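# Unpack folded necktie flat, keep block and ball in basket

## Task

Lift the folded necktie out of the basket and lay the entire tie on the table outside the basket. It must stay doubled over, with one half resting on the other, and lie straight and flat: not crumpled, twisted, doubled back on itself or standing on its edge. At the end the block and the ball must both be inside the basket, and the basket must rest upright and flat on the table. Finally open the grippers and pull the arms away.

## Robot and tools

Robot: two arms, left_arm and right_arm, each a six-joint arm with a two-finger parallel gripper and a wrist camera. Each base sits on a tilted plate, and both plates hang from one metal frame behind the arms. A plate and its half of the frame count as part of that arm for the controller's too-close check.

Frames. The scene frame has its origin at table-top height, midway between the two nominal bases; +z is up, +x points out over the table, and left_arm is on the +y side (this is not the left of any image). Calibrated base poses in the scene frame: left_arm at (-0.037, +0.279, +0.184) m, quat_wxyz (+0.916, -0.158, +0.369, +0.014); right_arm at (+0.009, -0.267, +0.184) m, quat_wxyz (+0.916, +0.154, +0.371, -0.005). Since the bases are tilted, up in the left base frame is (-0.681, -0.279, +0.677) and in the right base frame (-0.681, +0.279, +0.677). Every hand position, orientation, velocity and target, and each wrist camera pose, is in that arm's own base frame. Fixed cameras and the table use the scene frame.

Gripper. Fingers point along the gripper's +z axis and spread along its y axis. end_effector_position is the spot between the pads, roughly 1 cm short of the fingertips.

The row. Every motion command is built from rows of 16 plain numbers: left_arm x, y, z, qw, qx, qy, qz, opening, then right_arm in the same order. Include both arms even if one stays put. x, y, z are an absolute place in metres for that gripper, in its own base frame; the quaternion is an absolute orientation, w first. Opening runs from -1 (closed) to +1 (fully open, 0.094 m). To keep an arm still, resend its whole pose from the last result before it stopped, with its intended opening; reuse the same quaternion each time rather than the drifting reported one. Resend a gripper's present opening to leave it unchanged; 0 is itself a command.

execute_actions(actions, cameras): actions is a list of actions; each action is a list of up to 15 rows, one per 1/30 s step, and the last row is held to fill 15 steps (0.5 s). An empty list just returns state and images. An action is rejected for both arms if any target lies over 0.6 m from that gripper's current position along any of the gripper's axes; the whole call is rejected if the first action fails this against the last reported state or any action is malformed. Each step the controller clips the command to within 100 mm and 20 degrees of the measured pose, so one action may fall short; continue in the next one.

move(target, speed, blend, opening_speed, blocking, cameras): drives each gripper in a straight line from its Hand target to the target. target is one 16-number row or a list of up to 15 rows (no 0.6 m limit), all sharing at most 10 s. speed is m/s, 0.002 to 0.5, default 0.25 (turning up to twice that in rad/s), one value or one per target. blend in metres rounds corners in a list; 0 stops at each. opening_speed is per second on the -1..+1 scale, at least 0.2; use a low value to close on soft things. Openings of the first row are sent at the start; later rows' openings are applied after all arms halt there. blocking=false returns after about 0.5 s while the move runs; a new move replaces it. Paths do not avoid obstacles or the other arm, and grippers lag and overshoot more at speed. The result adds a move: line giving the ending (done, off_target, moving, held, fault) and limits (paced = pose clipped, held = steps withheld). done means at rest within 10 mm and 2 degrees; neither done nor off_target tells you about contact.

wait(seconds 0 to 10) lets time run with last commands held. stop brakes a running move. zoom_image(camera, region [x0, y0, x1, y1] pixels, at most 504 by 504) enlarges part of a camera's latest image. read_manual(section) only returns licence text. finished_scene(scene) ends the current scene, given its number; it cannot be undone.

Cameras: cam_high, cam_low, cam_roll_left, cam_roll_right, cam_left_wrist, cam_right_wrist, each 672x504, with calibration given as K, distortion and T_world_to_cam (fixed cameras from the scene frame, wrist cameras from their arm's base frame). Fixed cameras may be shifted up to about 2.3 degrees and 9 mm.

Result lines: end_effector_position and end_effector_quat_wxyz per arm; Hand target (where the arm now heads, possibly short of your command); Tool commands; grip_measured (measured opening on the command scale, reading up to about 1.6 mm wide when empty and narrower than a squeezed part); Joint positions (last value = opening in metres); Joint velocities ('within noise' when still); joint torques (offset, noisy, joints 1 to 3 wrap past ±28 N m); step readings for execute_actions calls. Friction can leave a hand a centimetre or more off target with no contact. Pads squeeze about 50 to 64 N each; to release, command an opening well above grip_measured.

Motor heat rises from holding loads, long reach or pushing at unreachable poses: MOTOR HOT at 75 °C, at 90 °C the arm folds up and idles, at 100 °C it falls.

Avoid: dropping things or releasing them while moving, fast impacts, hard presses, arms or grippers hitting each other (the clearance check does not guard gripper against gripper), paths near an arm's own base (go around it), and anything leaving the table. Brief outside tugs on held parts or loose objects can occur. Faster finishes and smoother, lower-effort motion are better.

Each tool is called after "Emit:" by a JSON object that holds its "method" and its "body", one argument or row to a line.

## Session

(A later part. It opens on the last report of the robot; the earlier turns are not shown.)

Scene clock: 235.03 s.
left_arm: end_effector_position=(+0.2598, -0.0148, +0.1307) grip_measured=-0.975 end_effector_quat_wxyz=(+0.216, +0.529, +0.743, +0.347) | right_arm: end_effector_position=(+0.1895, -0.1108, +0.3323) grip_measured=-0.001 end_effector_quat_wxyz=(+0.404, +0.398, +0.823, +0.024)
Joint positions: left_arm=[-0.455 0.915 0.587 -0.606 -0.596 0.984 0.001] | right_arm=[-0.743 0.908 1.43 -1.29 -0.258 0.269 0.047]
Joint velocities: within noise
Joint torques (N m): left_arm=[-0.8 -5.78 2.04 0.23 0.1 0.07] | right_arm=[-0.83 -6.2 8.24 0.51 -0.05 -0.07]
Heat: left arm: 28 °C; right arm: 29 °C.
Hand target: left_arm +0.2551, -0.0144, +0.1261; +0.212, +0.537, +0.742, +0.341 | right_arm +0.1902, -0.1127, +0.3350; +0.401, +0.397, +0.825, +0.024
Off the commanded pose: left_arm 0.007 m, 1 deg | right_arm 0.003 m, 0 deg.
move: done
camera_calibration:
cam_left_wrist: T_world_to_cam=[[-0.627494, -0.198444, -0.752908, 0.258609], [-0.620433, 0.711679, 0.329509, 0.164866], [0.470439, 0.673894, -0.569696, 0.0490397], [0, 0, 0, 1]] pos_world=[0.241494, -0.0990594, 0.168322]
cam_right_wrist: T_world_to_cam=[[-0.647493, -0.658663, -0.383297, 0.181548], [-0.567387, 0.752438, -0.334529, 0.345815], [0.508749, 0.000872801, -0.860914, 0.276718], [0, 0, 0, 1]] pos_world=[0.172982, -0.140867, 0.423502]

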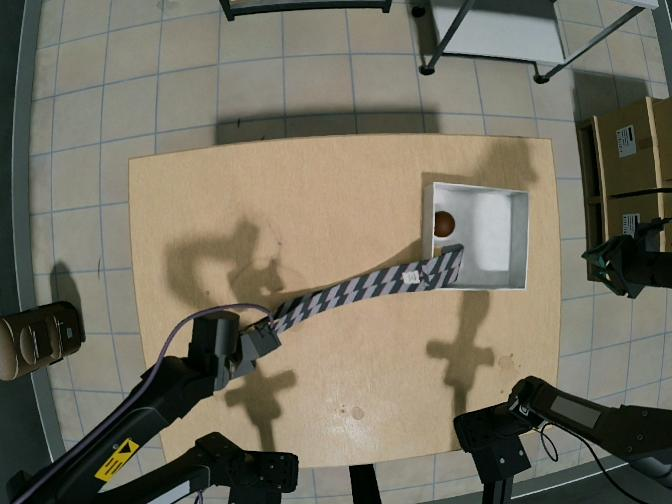

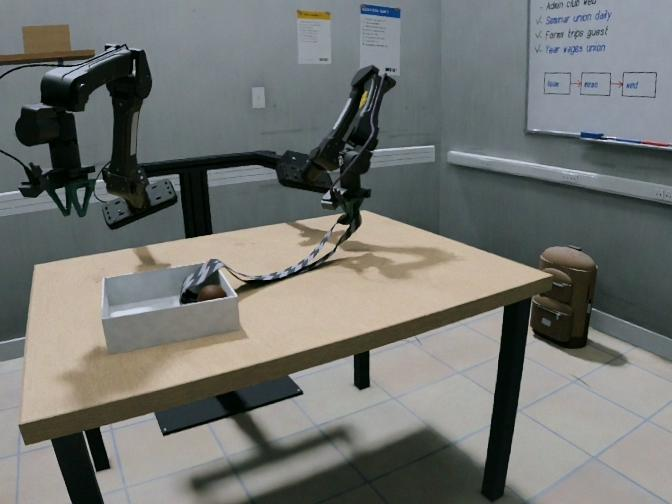

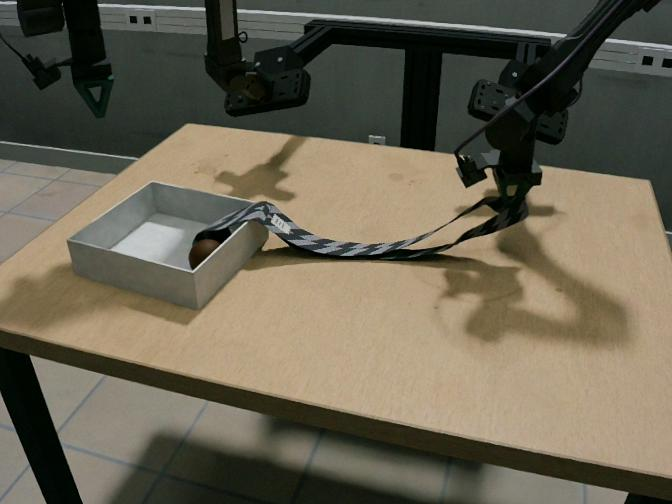

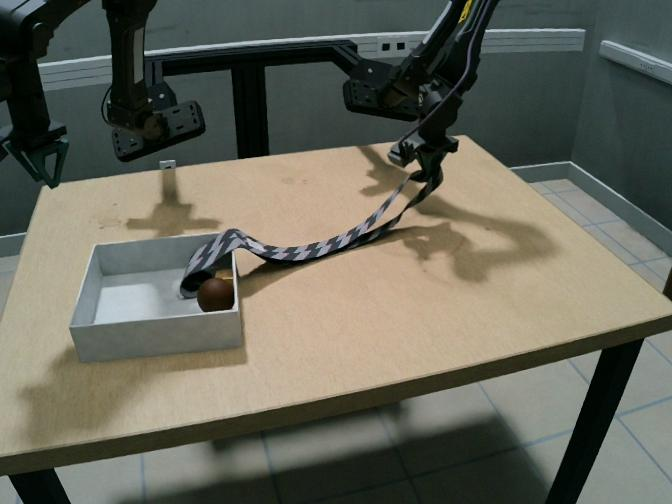

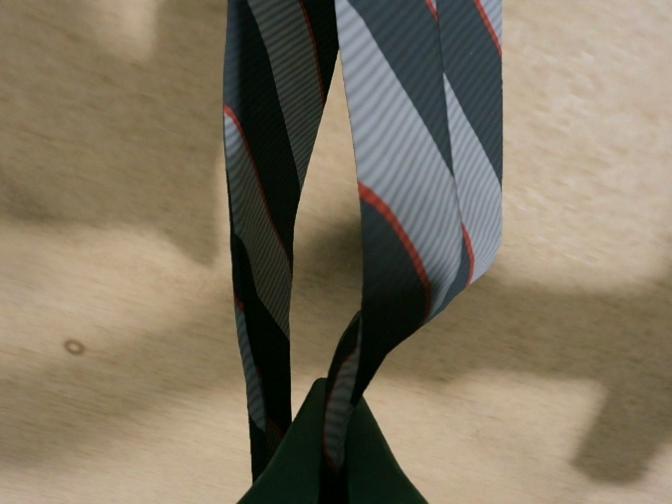

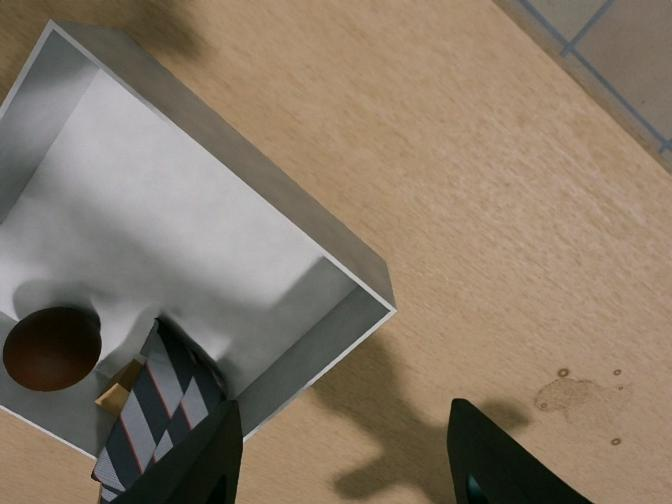

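Emit:
{"method": "move", "body": {
  "target": [
    [0.2331,0.1018,0.1520,0.2117,0.5369,0.7424,0.3411,-1,0.1902,-0.1126,0.3350,0.4010,0.3971,0.8255,0.0242,0]
  ],
  "speed": 0.08
}}

Emit:
{"method": "zoom_image", "body": {
  "camera": "cam_high",
  "region": [150, 170, 550, 380]
}}

Emit:
{"method": "zoom_image", "body": {
  "camera": "cam_roll_right",
  "region": [100, 120, 500, 330]
}}

Scene clock: 239.47 s.
left_arm: end_effector_position=(+0.2305, +0.1025, +0.1436) grip_measured=-0.975 end_effector_quat_wxyz=(+0.204, +0.534, +0.747, +0.339) | right_arm: end_effector_position=(+0.1895, -0.1108, +0.3323) grip_measured=-0.001 end_effector_quat_wxyz=(+0.404, +0.398, +0.823, +0.024)
Joint positions: left_arm=[0.422 0.714 0.565 -0.608 0.01 1.659 0.001] | right_arm=[-0.743 0.908 1.43 -1.29 -0.258 0.269 0.047]
Joint velocities: within noise
Joint torques (N m): left_arm=[0.36 -4.86 5.31 0.28 0.15 0.08] | right_arm=[-0.83 -6.27 8.31 0.52 -0.06 -0.07]
Heat: left arm: 27 °C; right arm: 29 °C.
Hand target: left_arm +0.2331, +0.1018, +0.1520; +0.212, +0.537, +0.742, +0.341 | right_arm +0.1902, -0.1127, +0.3350; +0.401, +0.397, +0.825, +0.024
Off the commanded pose: left_arm 0.009 m, 1 deg | right_arm 0.003 m, 0 deg.
move: done
camera_calibration:
cam_left_wrist: T_world_to_cam=[[-0.650979, -0.19897, -0.732556, 0.275721], [-0.610479, 0.710778, 0.349442, 0.0538265], [0.451156, 0.674689, -0.584169, -0.00246669], [0, 0, 0, 1]] pos_world=[0.213461, 0.0182658, 0.181731]
cam_right_wrist: T_world_to_cam=[[-0.647493, -0.658663, -0.383297, 0.181548], [-0.567387, 0.752438, -0.334529, 0.345815], [0.508749, 0.000872801, -0.860914, 0.276718], [0, 0, 0, 1]] pos_world=[0.172982, -0.140867, 0.423502]

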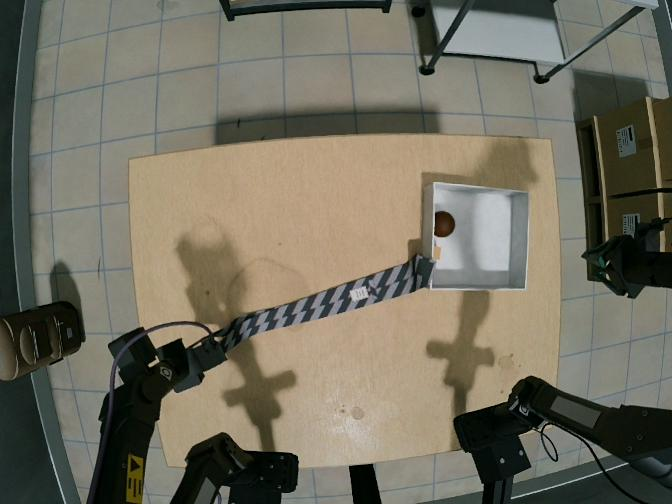

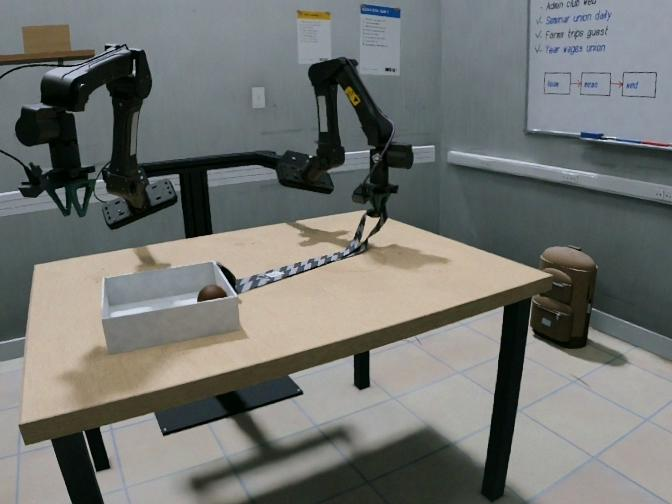

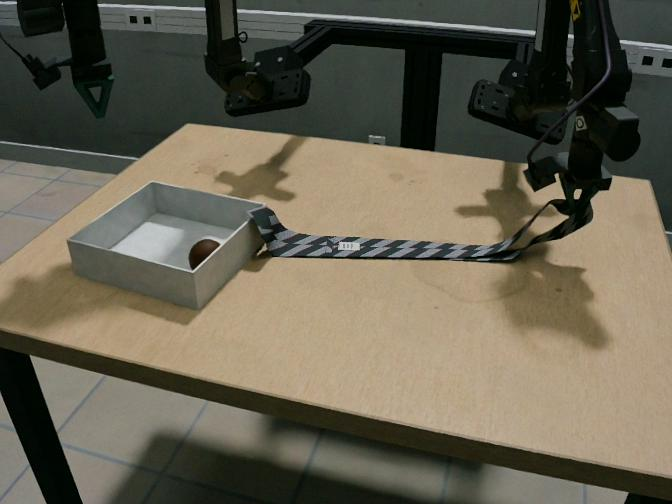

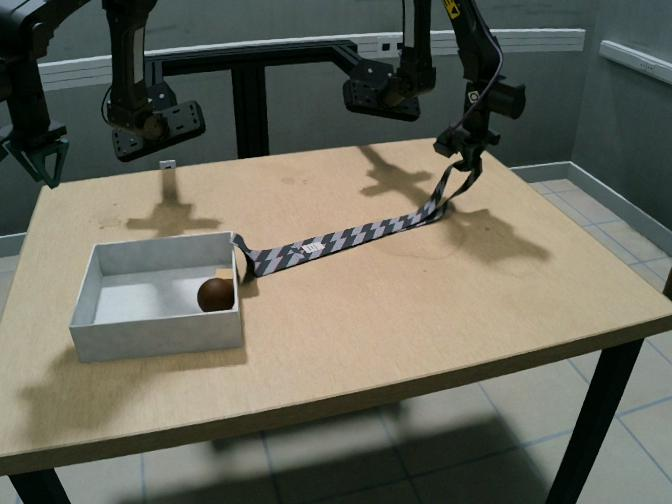

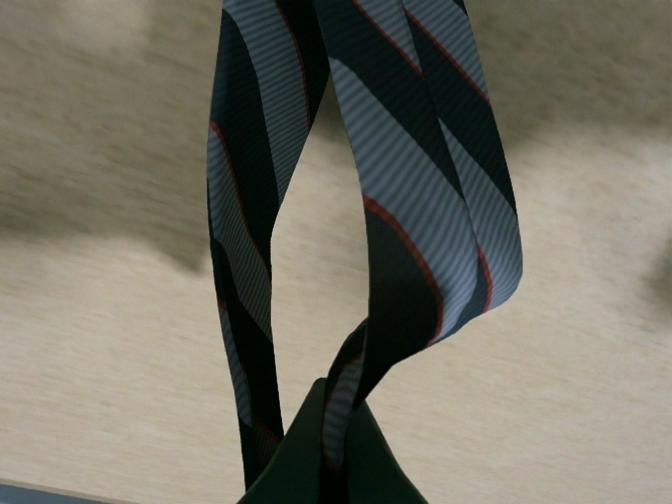

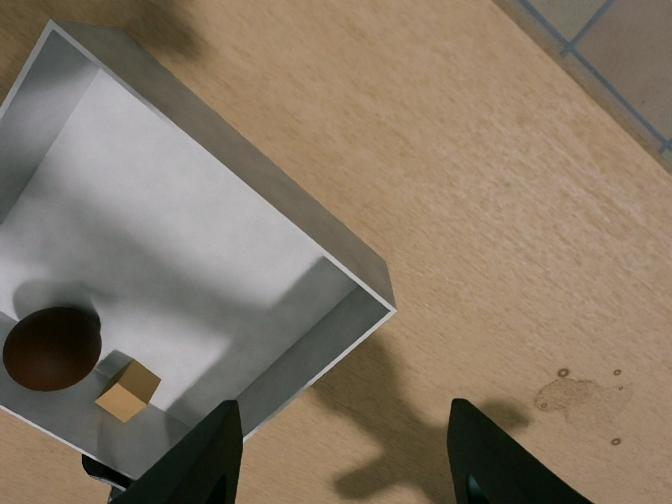

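Scaled by 1.260 from the camera's 672x504 image, which has a finer 960x720 frame.

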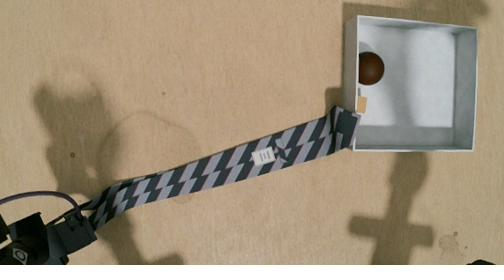

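Scaled by 1.260 from the camera's 672x504 image, which has a finer 960x720 frame.

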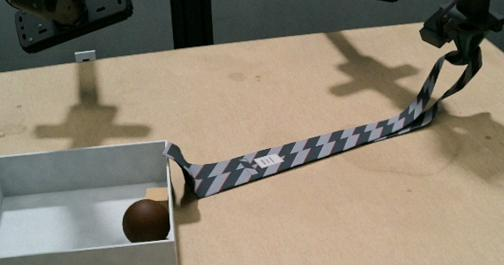

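Emit:
{"method": "move", "body": {
  "target": [
    [0.2379,0.1826,0.1311,0.2349,0.4837,0.7780,0.3254,-1,0.1902,-0.1126,0.3350,0.4010,0.3971,0.8255,0.0242,0]
  ],
  "speed": 0.08
}}

Emit:
{"method": "zoom_image", "body": {
  "camera": "cam_high",
  "region": [150, 170, 550, 380]
}}

Emit:
{"method": "zoom_image", "body": {
  "camera": "cam_roll_right",
  "region": [180, 120, 520, 330]
}}

Scene clock: 244.10 s.
left_arm: end_effector_position=(+0.2342, +0.1795, +0.1254) grip_measured=-0.975 end_effector_quat_wxyz=(+0.229, +0.482, +0.782, +0.322) | right_arm: end_effector_position=(+0.1895, -0.1108, +0.3323) grip_measured=-0.001 end_effector_quat_wxyz=(+0.404, +0.398, +0.823, +0.024)
Joint positions: left_arm=[0.837 0.992 0.59 -0.406 0.312 1.814 0.001] | right_arm=[-0.743 0.908 1.43 -1.29 -0.258 0.269 0.047]
Joint velocities: within noise
Joint torques (N m): left_arm=[1.24 -5.18 4.07 0.37 0.12 0.07] | right_arm=[-0.84 -6.19 8.29 0.51 -0.05 -0.09]
Heat: left arm: 28 °C; right arm: 29 °C.
Hand target: left_arm +0.2377, +0.1825, +0.1310; +0.235, +0.484, +0.778, +0.325 | right_arm +0.1902, -0.1127, +0.3350; +0.401, +0.397, +0.825, +0.024
Off the commanded pose: left_arm 0.008 m, 1 deg | right_arm 0.003 m, 0 deg.
move: done
camera_calibration:
cam_left_wrist: T_world_to_cam=[[-0.597159, -0.328948, -0.731569, 0.290712], [-0.687153, 0.680286, 0.255014, 0.0430462], [0.41379, 0.654984, -0.632277, -0.048371], [0, 0, 0, 1]] pos_world=[0.223196, 0.0980277, 0.171115]
cam_right_wrist: T_world_to_cam=[[-0.647493, -0.658663, -0.383297, 0.181548], [-0.567387, 0.752438, -0.334529, 0.345815], [0.508749, 0.000872801, -0.860914, 0.276718], [0, 0, 0, 1]] pos_world=[0.172982, -0.140867, 0.423502]

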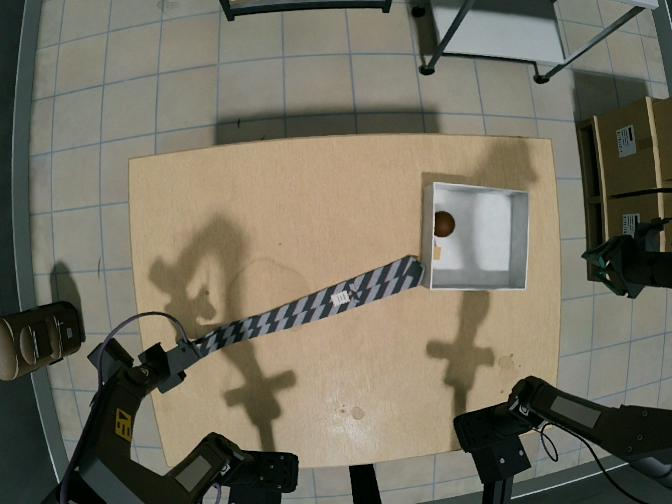

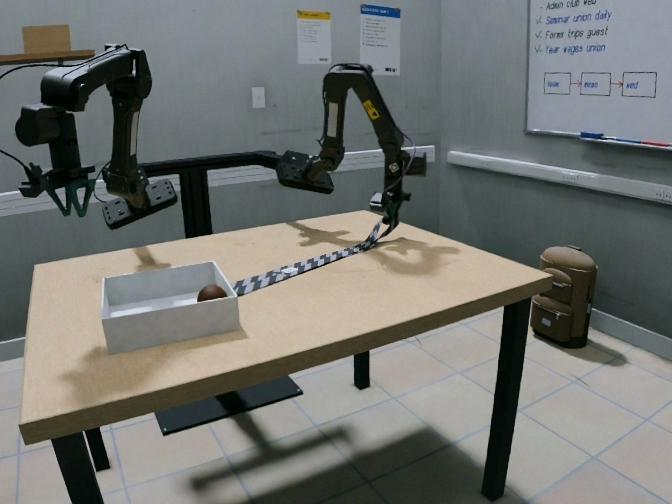

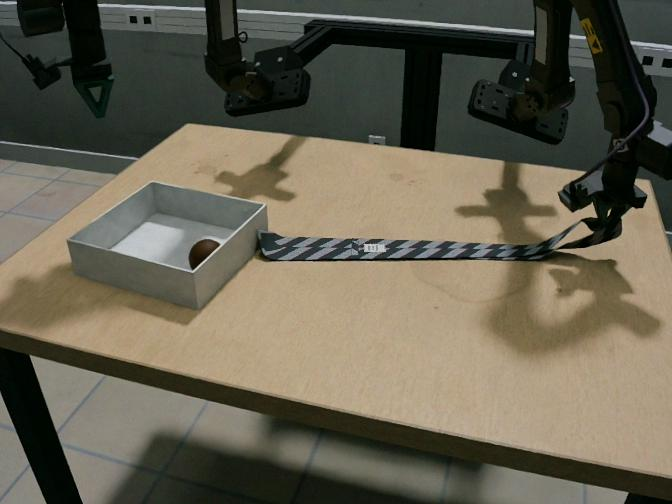

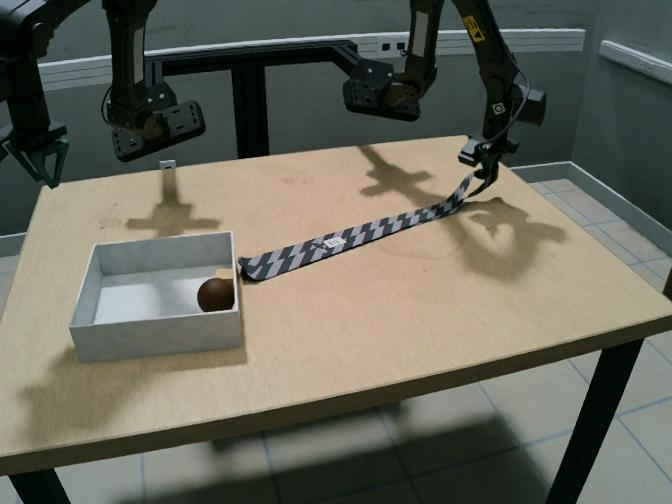

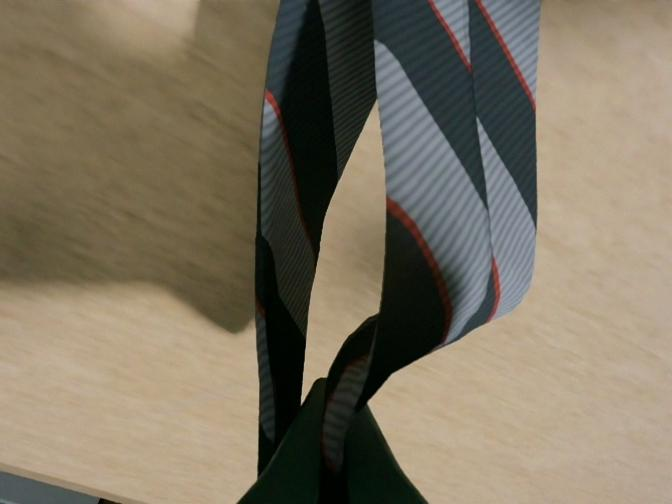

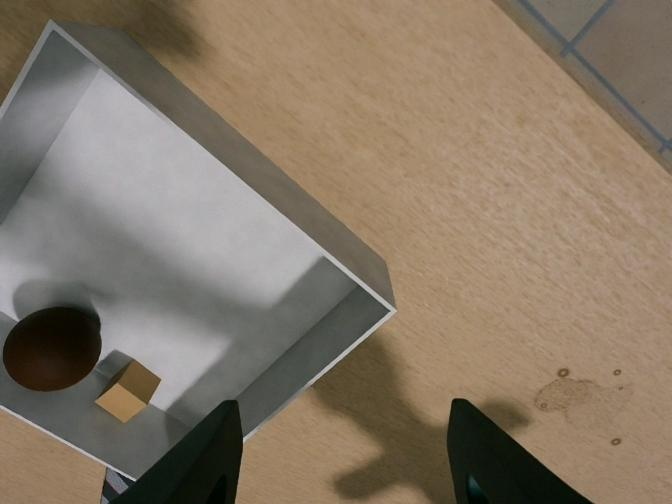

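Scaled by 1.260 from the camera's 672x504 image, which has a finer 960x720 frame.

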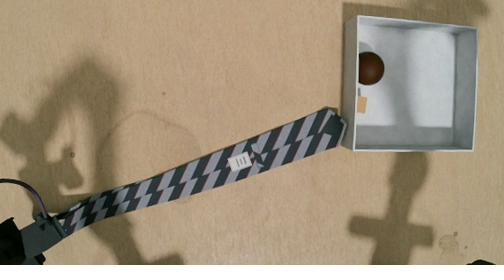

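Scaled by 1.482 from the camera's 672x504 image, which has a finer 960x720 frame.

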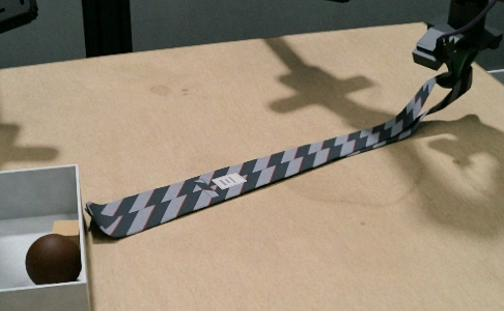

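Emit:
{"method": "move", "body": {
  "target": [
    [0.2621,0.2176,0.1109,0.2461,0.4563,0.7943,0.3171,-1,0.1902,-0.1126,0.3350,0.4010,0.3971,0.8255,0.0242,0]
  ],
  "speed": 0.08
}}

Emit:
{"method": "zoom_image", "body": {
  "camera": "cam_high",
  "region": [130, 220, 450, 380]
}}

Emit:
{"method": "zoom_image", "body": {
  "camera": "cam_roll_right",
  "region": [220, 150, 520, 300]
}}

Scene clock: 249.57 s.
left_arm: end_effector_position=(+0.2592, +0.2135, +0.1077) grip_measured=-0.975 end_effector_quat_wxyz=(+0.239, +0.461, +0.794, +0.316) | right_arm: end_effector_position=(+0.1895, -0.1108, +0.3323) grip_measured=-0.001 end_effector_quat_wxyz=(+0.404, +0.398, +0.823, +0.024)
Joint positions: left_arm=[0.859 1.22 0.633 -0.224 0.33 1.778 0.001] | right_arm=[-0.743 0.908 1.43 -1.29 -0.258 0.269 0.047]
Joint velocities: within noise
Joint torques (N m): left_arm=[1.92 -6.23 3.12 0.41 0.13 -0.08] | right_arm=[-0.8 -6.19 8.29 0.52 -0.06 -0.08]
Heat: left arm: 28 °C; right arm: 29 °C.
Hand target: left_arm +0.2620, +0.2176, +0.1109; +0.246, +0.456, +0.794, +0.317 | right_arm +0.1902, -0.1127, +0.3350; +0.401, +0.397, +0.825, +0.024
Off the commanded pose: left_arm 0.006 m, 1 deg | right_arm 0.003 m, 0 deg.
move: done
camera_calibration:
cam_left_wrist: T_world_to_cam=[[-0.571623, -0.374257, -0.730191, 0.306829], [-0.714574, 0.664452, 0.218835, 0.0560103], [0.403277, 0.646866, -0.64725, -0.0860998], [0, 0, 0, 1]] pos_world=[0.250136, 0.133312, 0.156059]
cam_right_wrist: T_world_to_cam=[[-0.647493, -0.658663, -0.383297, 0.181548], [-0.567387, 0.752438, -0.334529, 0.345815], [0.508749, 0.000872801, -0.860914, 0.276718], [0, 0, 0, 1]] pos_world=[0.172982, -0.140867, 0.423502]

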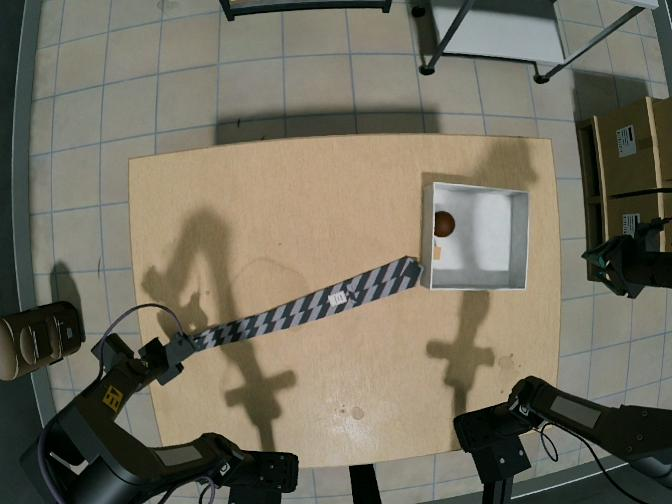

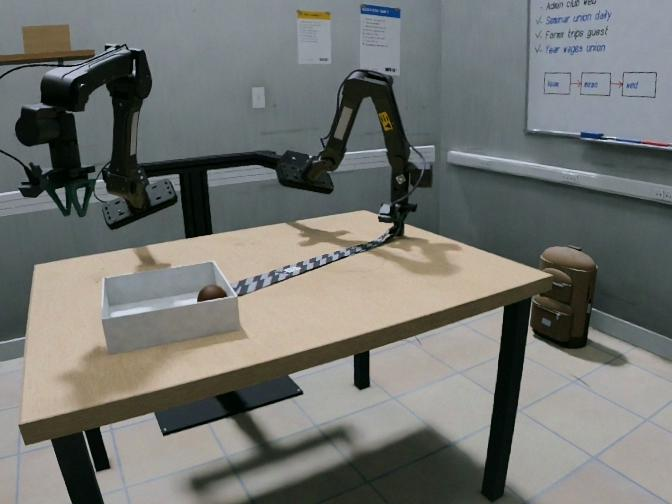

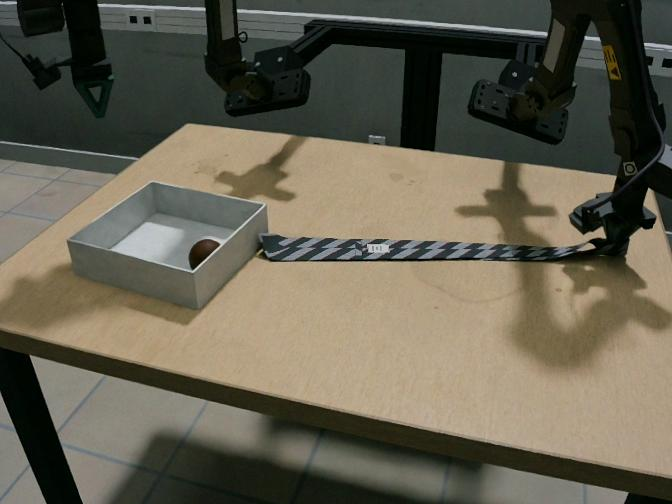

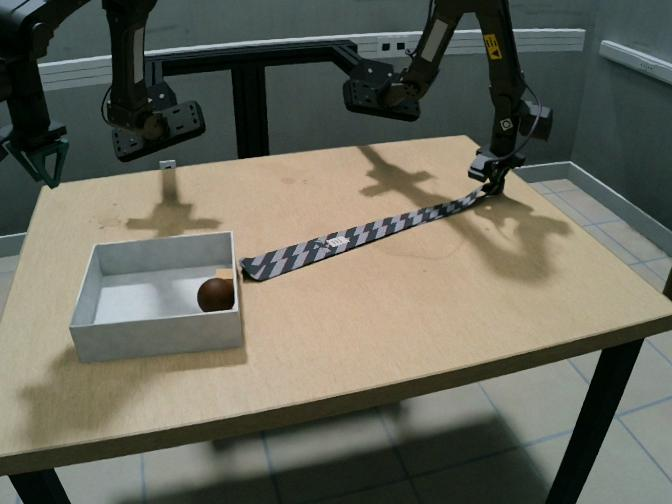

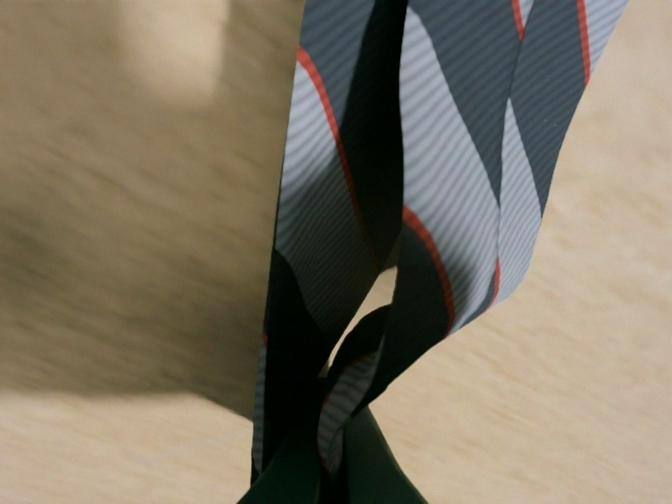

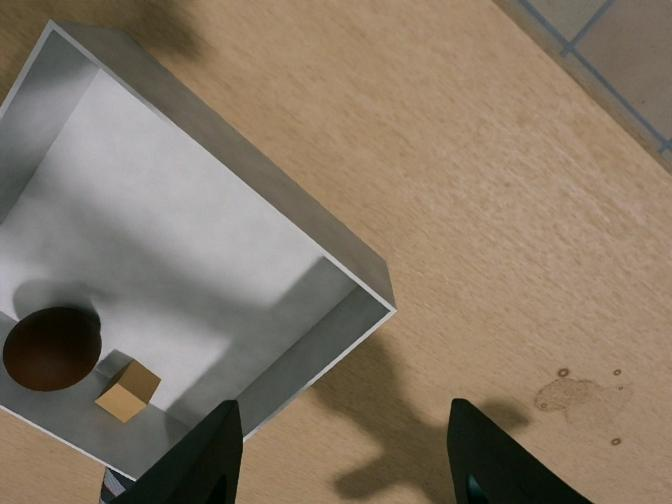

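Scaled by 1.575 from the camera's 672x504 image, which has a finer 960x720 frame.

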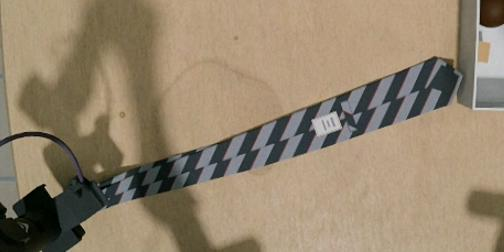

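Scaled by 1.680 from the camera's 672x504 image, which has a finer 960x720 frame.

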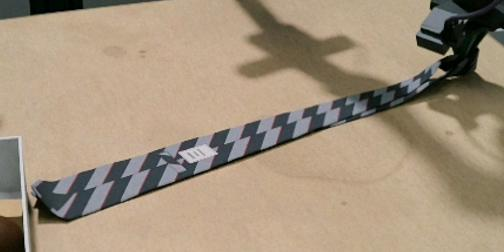

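Emit:
{"method": "move", "body": {
  "target": [
    [0.2621,0.2176,0.1109,0.2461,0.4563,0.7943,0.3171,-1,0.25,0.0,0.25,0.371,-0.005,0.916,-0.154,0.3],
    [0.2621,0.2176,0.1109,0.2461,0.4563,0.7943,0.3171,-1,0.2585,0.1828,0.1198,0.1205,-0.7049,0.585,-0.3832,0.5]
  ],
  "speed": 0.3,
  "blend": 0.04,
  "cameras": ["cam_right_wrist","cam_roll_right"]
}}

Scene clock: 260.40 s.
left_arm: end_effector_position=(+0.2594, +0.2136, +0.1080) grip_measured=-0.975 end_effector_quat_wxyz=(+0.239, +0.461, +0.794, +0.317) | right_arm: end_effector_position=(+0.2572, +0.1726, +0.1174) grip_measured=+0.498 end_effector_quat_wxyz=(-0.111, +0.700, -0.592, +0.384)
Joint positions: left_arm=[0.859 1.22 0.633 -0.223 0.33 1.777 0.001] | right_arm=[1.018 1.549 1.01 -0.893 0.812 -0.778 0.07]
Joint velocities: within noise
Joint torques (N m): left_arm=[1.92 -6.22 3.12 0.4 0.12 -0.07] | right_arm=[7.17 -4.46 5.38 0.67 0.02 -0.09]
Heat: left arm: 28 °C; right arm: 29 °C.
Hand target: left_arm +0.2620, +0.2176, +0.1109; +0.246, +0.456, +0.794, +0.317 | right_arm +0.2582, +0.1827, +0.1199; -0.120, +0.705, -0.585, +0.383
Off the commanded pose: left_arm 0.006 m, 1 deg | right_arm 0.011 m, 2 deg.
move: off_target (right_arm); target 2's new opening was sent with right_arm's hand 0.011 m and 2 deg from that target
camera_calibration:
cam_right_wrist: T_world_to_cam=[[0.743854, 0.243067, 0.622574, -0.301952], [-0.270472, -0.742351, 0.612992, 0.169536], [0.611167, -0.624366, -0.486458, 0.0946001], [0, 0, 0, 1]] pos_world=[0.212647, 0.258315, 0.130083]
Images, in order (width x height): cam_roll_right 672x504, cam_right_wrist 672x504.

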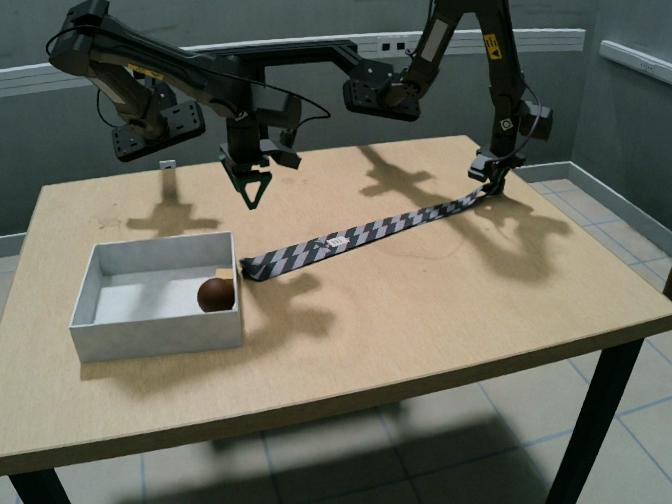

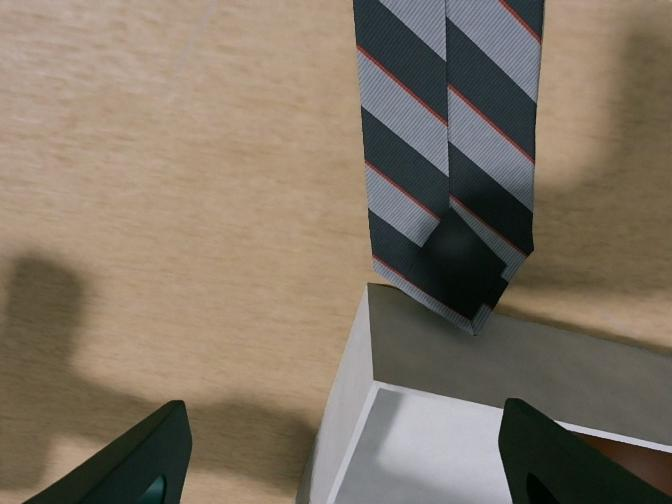

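Emit:
{"method": "move", "body": {
  "target": [
    [0.2621,0.2176,0.1109,0.2461,0.4563,0.7943,0.3171,-1,0.3457,0.1801,0.0905,0.1205,-0.7049,0.585,-0.3832,1.0]
  ],
  "speed": 0.15,
  "cameras": ["cam_right_wrist","cam_roll_right"]
}}

Scene clock: 272.73 s.
left_arm: end_effector_position=(+0.2594, +0.2136, +0.1080) grip_measured=-0.975 end_effector_quat_wxyz=(+0.239, +0.461, +0.794, +0.317) | right_arm: end_effector_position=(+0.3421, +0.1744, +0.0934) grip_measured=+0.999 end_effector_quat_wxyz=(-0.118, +0.700, -0.588, +0.388)
Joint positions: left_arm=[0.859 1.22 0.633 -0.223 0.33 1.777 0.001] | right_arm=[0.795 1.719 1.064 -0.534 0.763 -1.104 0.094]
Joint velocities: within noise
Joint torques (N m): left_arm=[1.92 -6.23 3.15 0.41 0.12 -0.08] | right_arm=[6.45 -6.01 4.59 0.72 -0.11 -0.11]
Heat: left arm: 28 °C; right arm: 29 °C.
Hand target: left_arm +0.2620, +0.2175, +0.1109; +0.246, +0.456, +0.794, +0.317 | right_arm +0.3455, +0.1800, +0.0907; -0.121, +0.705, -0.585, +0.383
Off the commanded pose: left_arm 0.006 m, 1 deg | right_arm 0.007 m, 1 deg.
move: done
camera_calibration:
cam_right_wrist: T_world_to_cam=[[0.730652, 0.250782, 0.635025, -0.348525], [-0.272199, -0.745987, 0.607792, 0.21025], [0.626143, -0.616937, -0.476794, 0.0248666], [0, 0, 0, 1]] pos_world=[0.29631, 0.259588, 0.10539]
Images, in order (width x height): cam_roll_right 672x504, cam_right_wrist 672x504.

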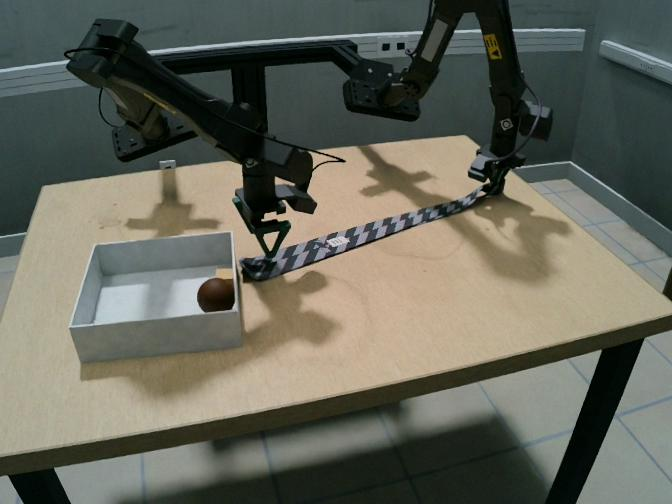

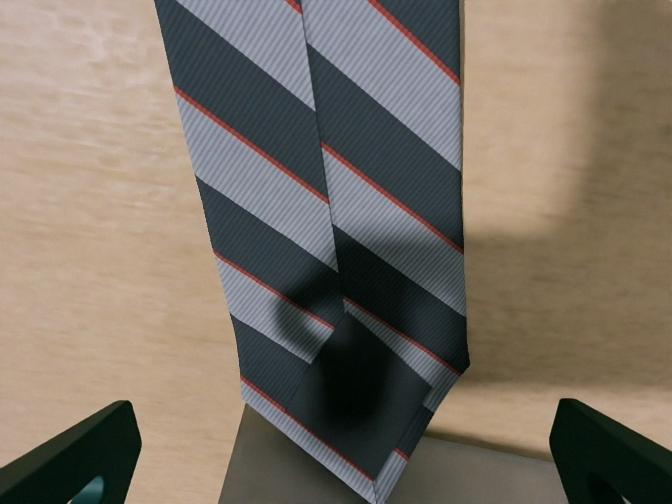

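Emit:
{"method": "execute_actions", "body": {
  "actions": []
}}

Scene clock: 292.43 s.
left_arm: end_effector_position=(+0.2594, +0.2136, +0.1080) grip_measured=-0.975 end_effector_quat_wxyz=(+0.239, +0.461, +0.794, +0.317) | right_arm: end_effector_position=(+0.3422, +0.1746, +0.0934) grip_measured=+0.999 end_effector_quat_wxyz=(-0.118, +0.700, -0.588, +0.388)
Joint positions: left_arm=[0.859 1.22 0.633 -0.223 0.33 1.777 0.001] | right_arm=[0.795 1.719 1.064 -0.532 0.763 -1.105 0.094]
Joint velocities: within noise
Joint torques (N m): left_arm=[1.94 -6.23 3.14 0.4 0.13 -0.07] | right_arm=[6.49 -6 4.57 0.7 -0.11 -0.08]
Heat: left arm: 28 °C; right arm: 30 °C.
Hand target: left_arm +0.2620, +0.2175, +0.1109; +0.246, +0.456, +0.794, +0.317 | right_arm +0.3456, +0.1801, +0.0907; -0.121, +0.705, -0.585, +0.383
Tool commands: left_gripper/opening=-1.0 right_gripper/opening=+1.0
Off the commanded pose: left_arm 0.006 m, 1 deg | right_arm 0.007 m, 1 deg.
camera_calibration:
cam_left_wrist: T_world_to_cam=[[-0.570487, -0.374067, -0.731176, 0.306971], [-0.715057, 0.664165, 0.218126, 0.0562687], [0.404028, 0.64727, -0.646377, -0.0864824], [0, 0, 0, 1]] pos_world=[0.2503, 0.133434, 0.156276]
cam_right_wrist: T_world_to_cam=[[0.730281, 0.250914, 0.6354, -0.348623], [-0.271909, -0.746496, 0.607297, 0.210442], [0.626702, -0.616268, -0.476926, 0.0246342], [0, 0, 0, 1]] pos_world=[0.296376, 0.25975, 0.105463]

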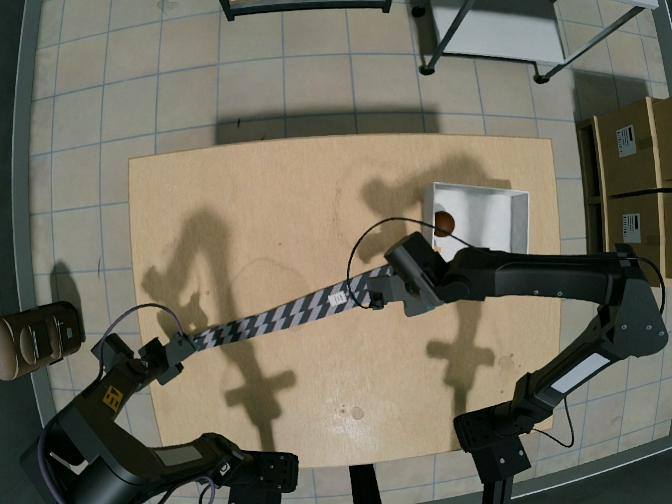

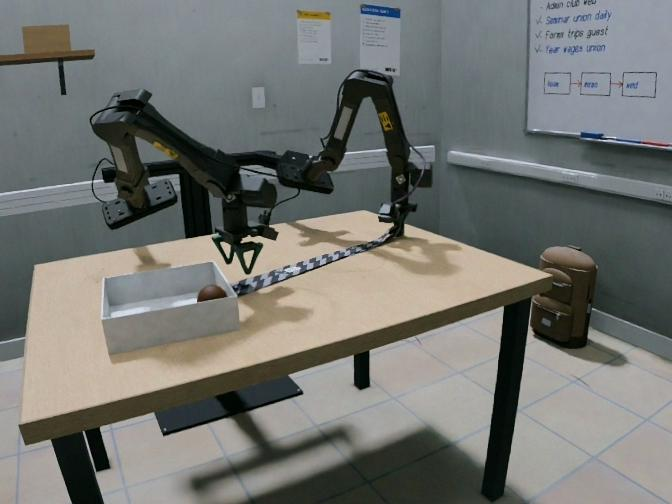

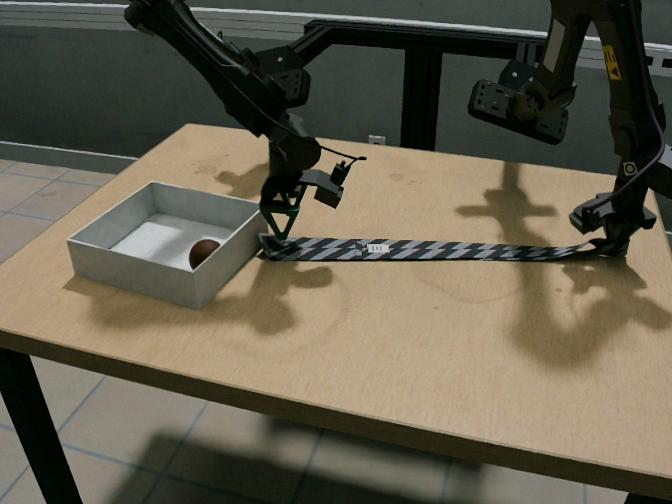

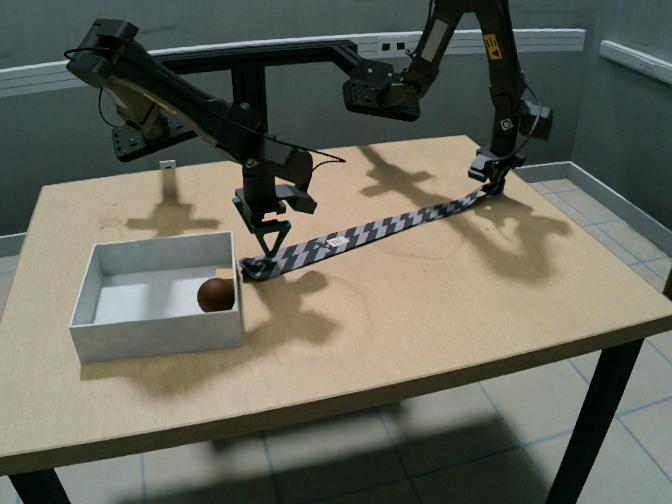

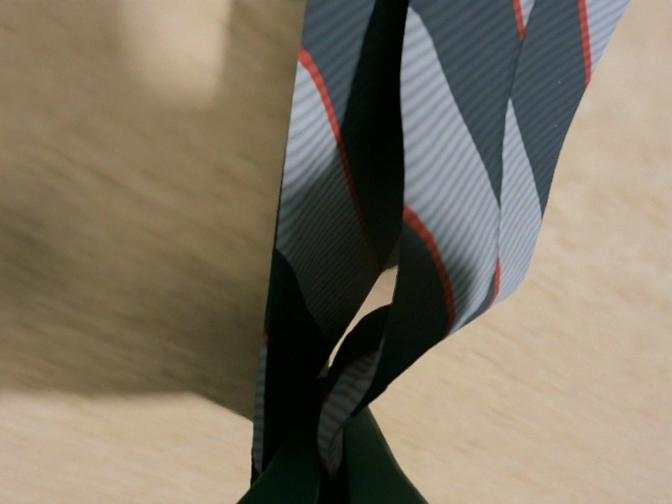

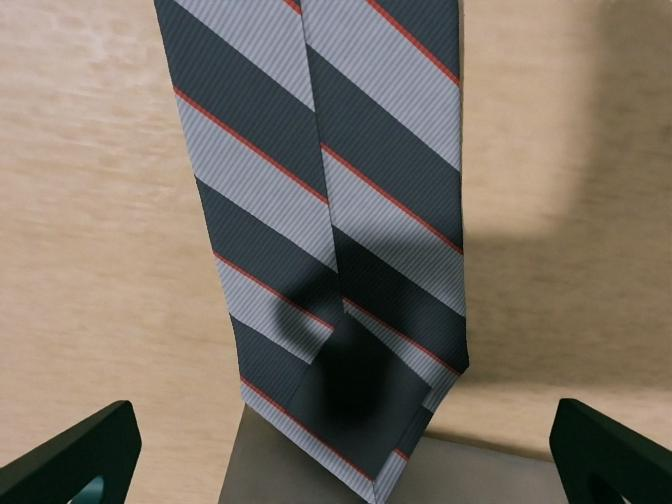

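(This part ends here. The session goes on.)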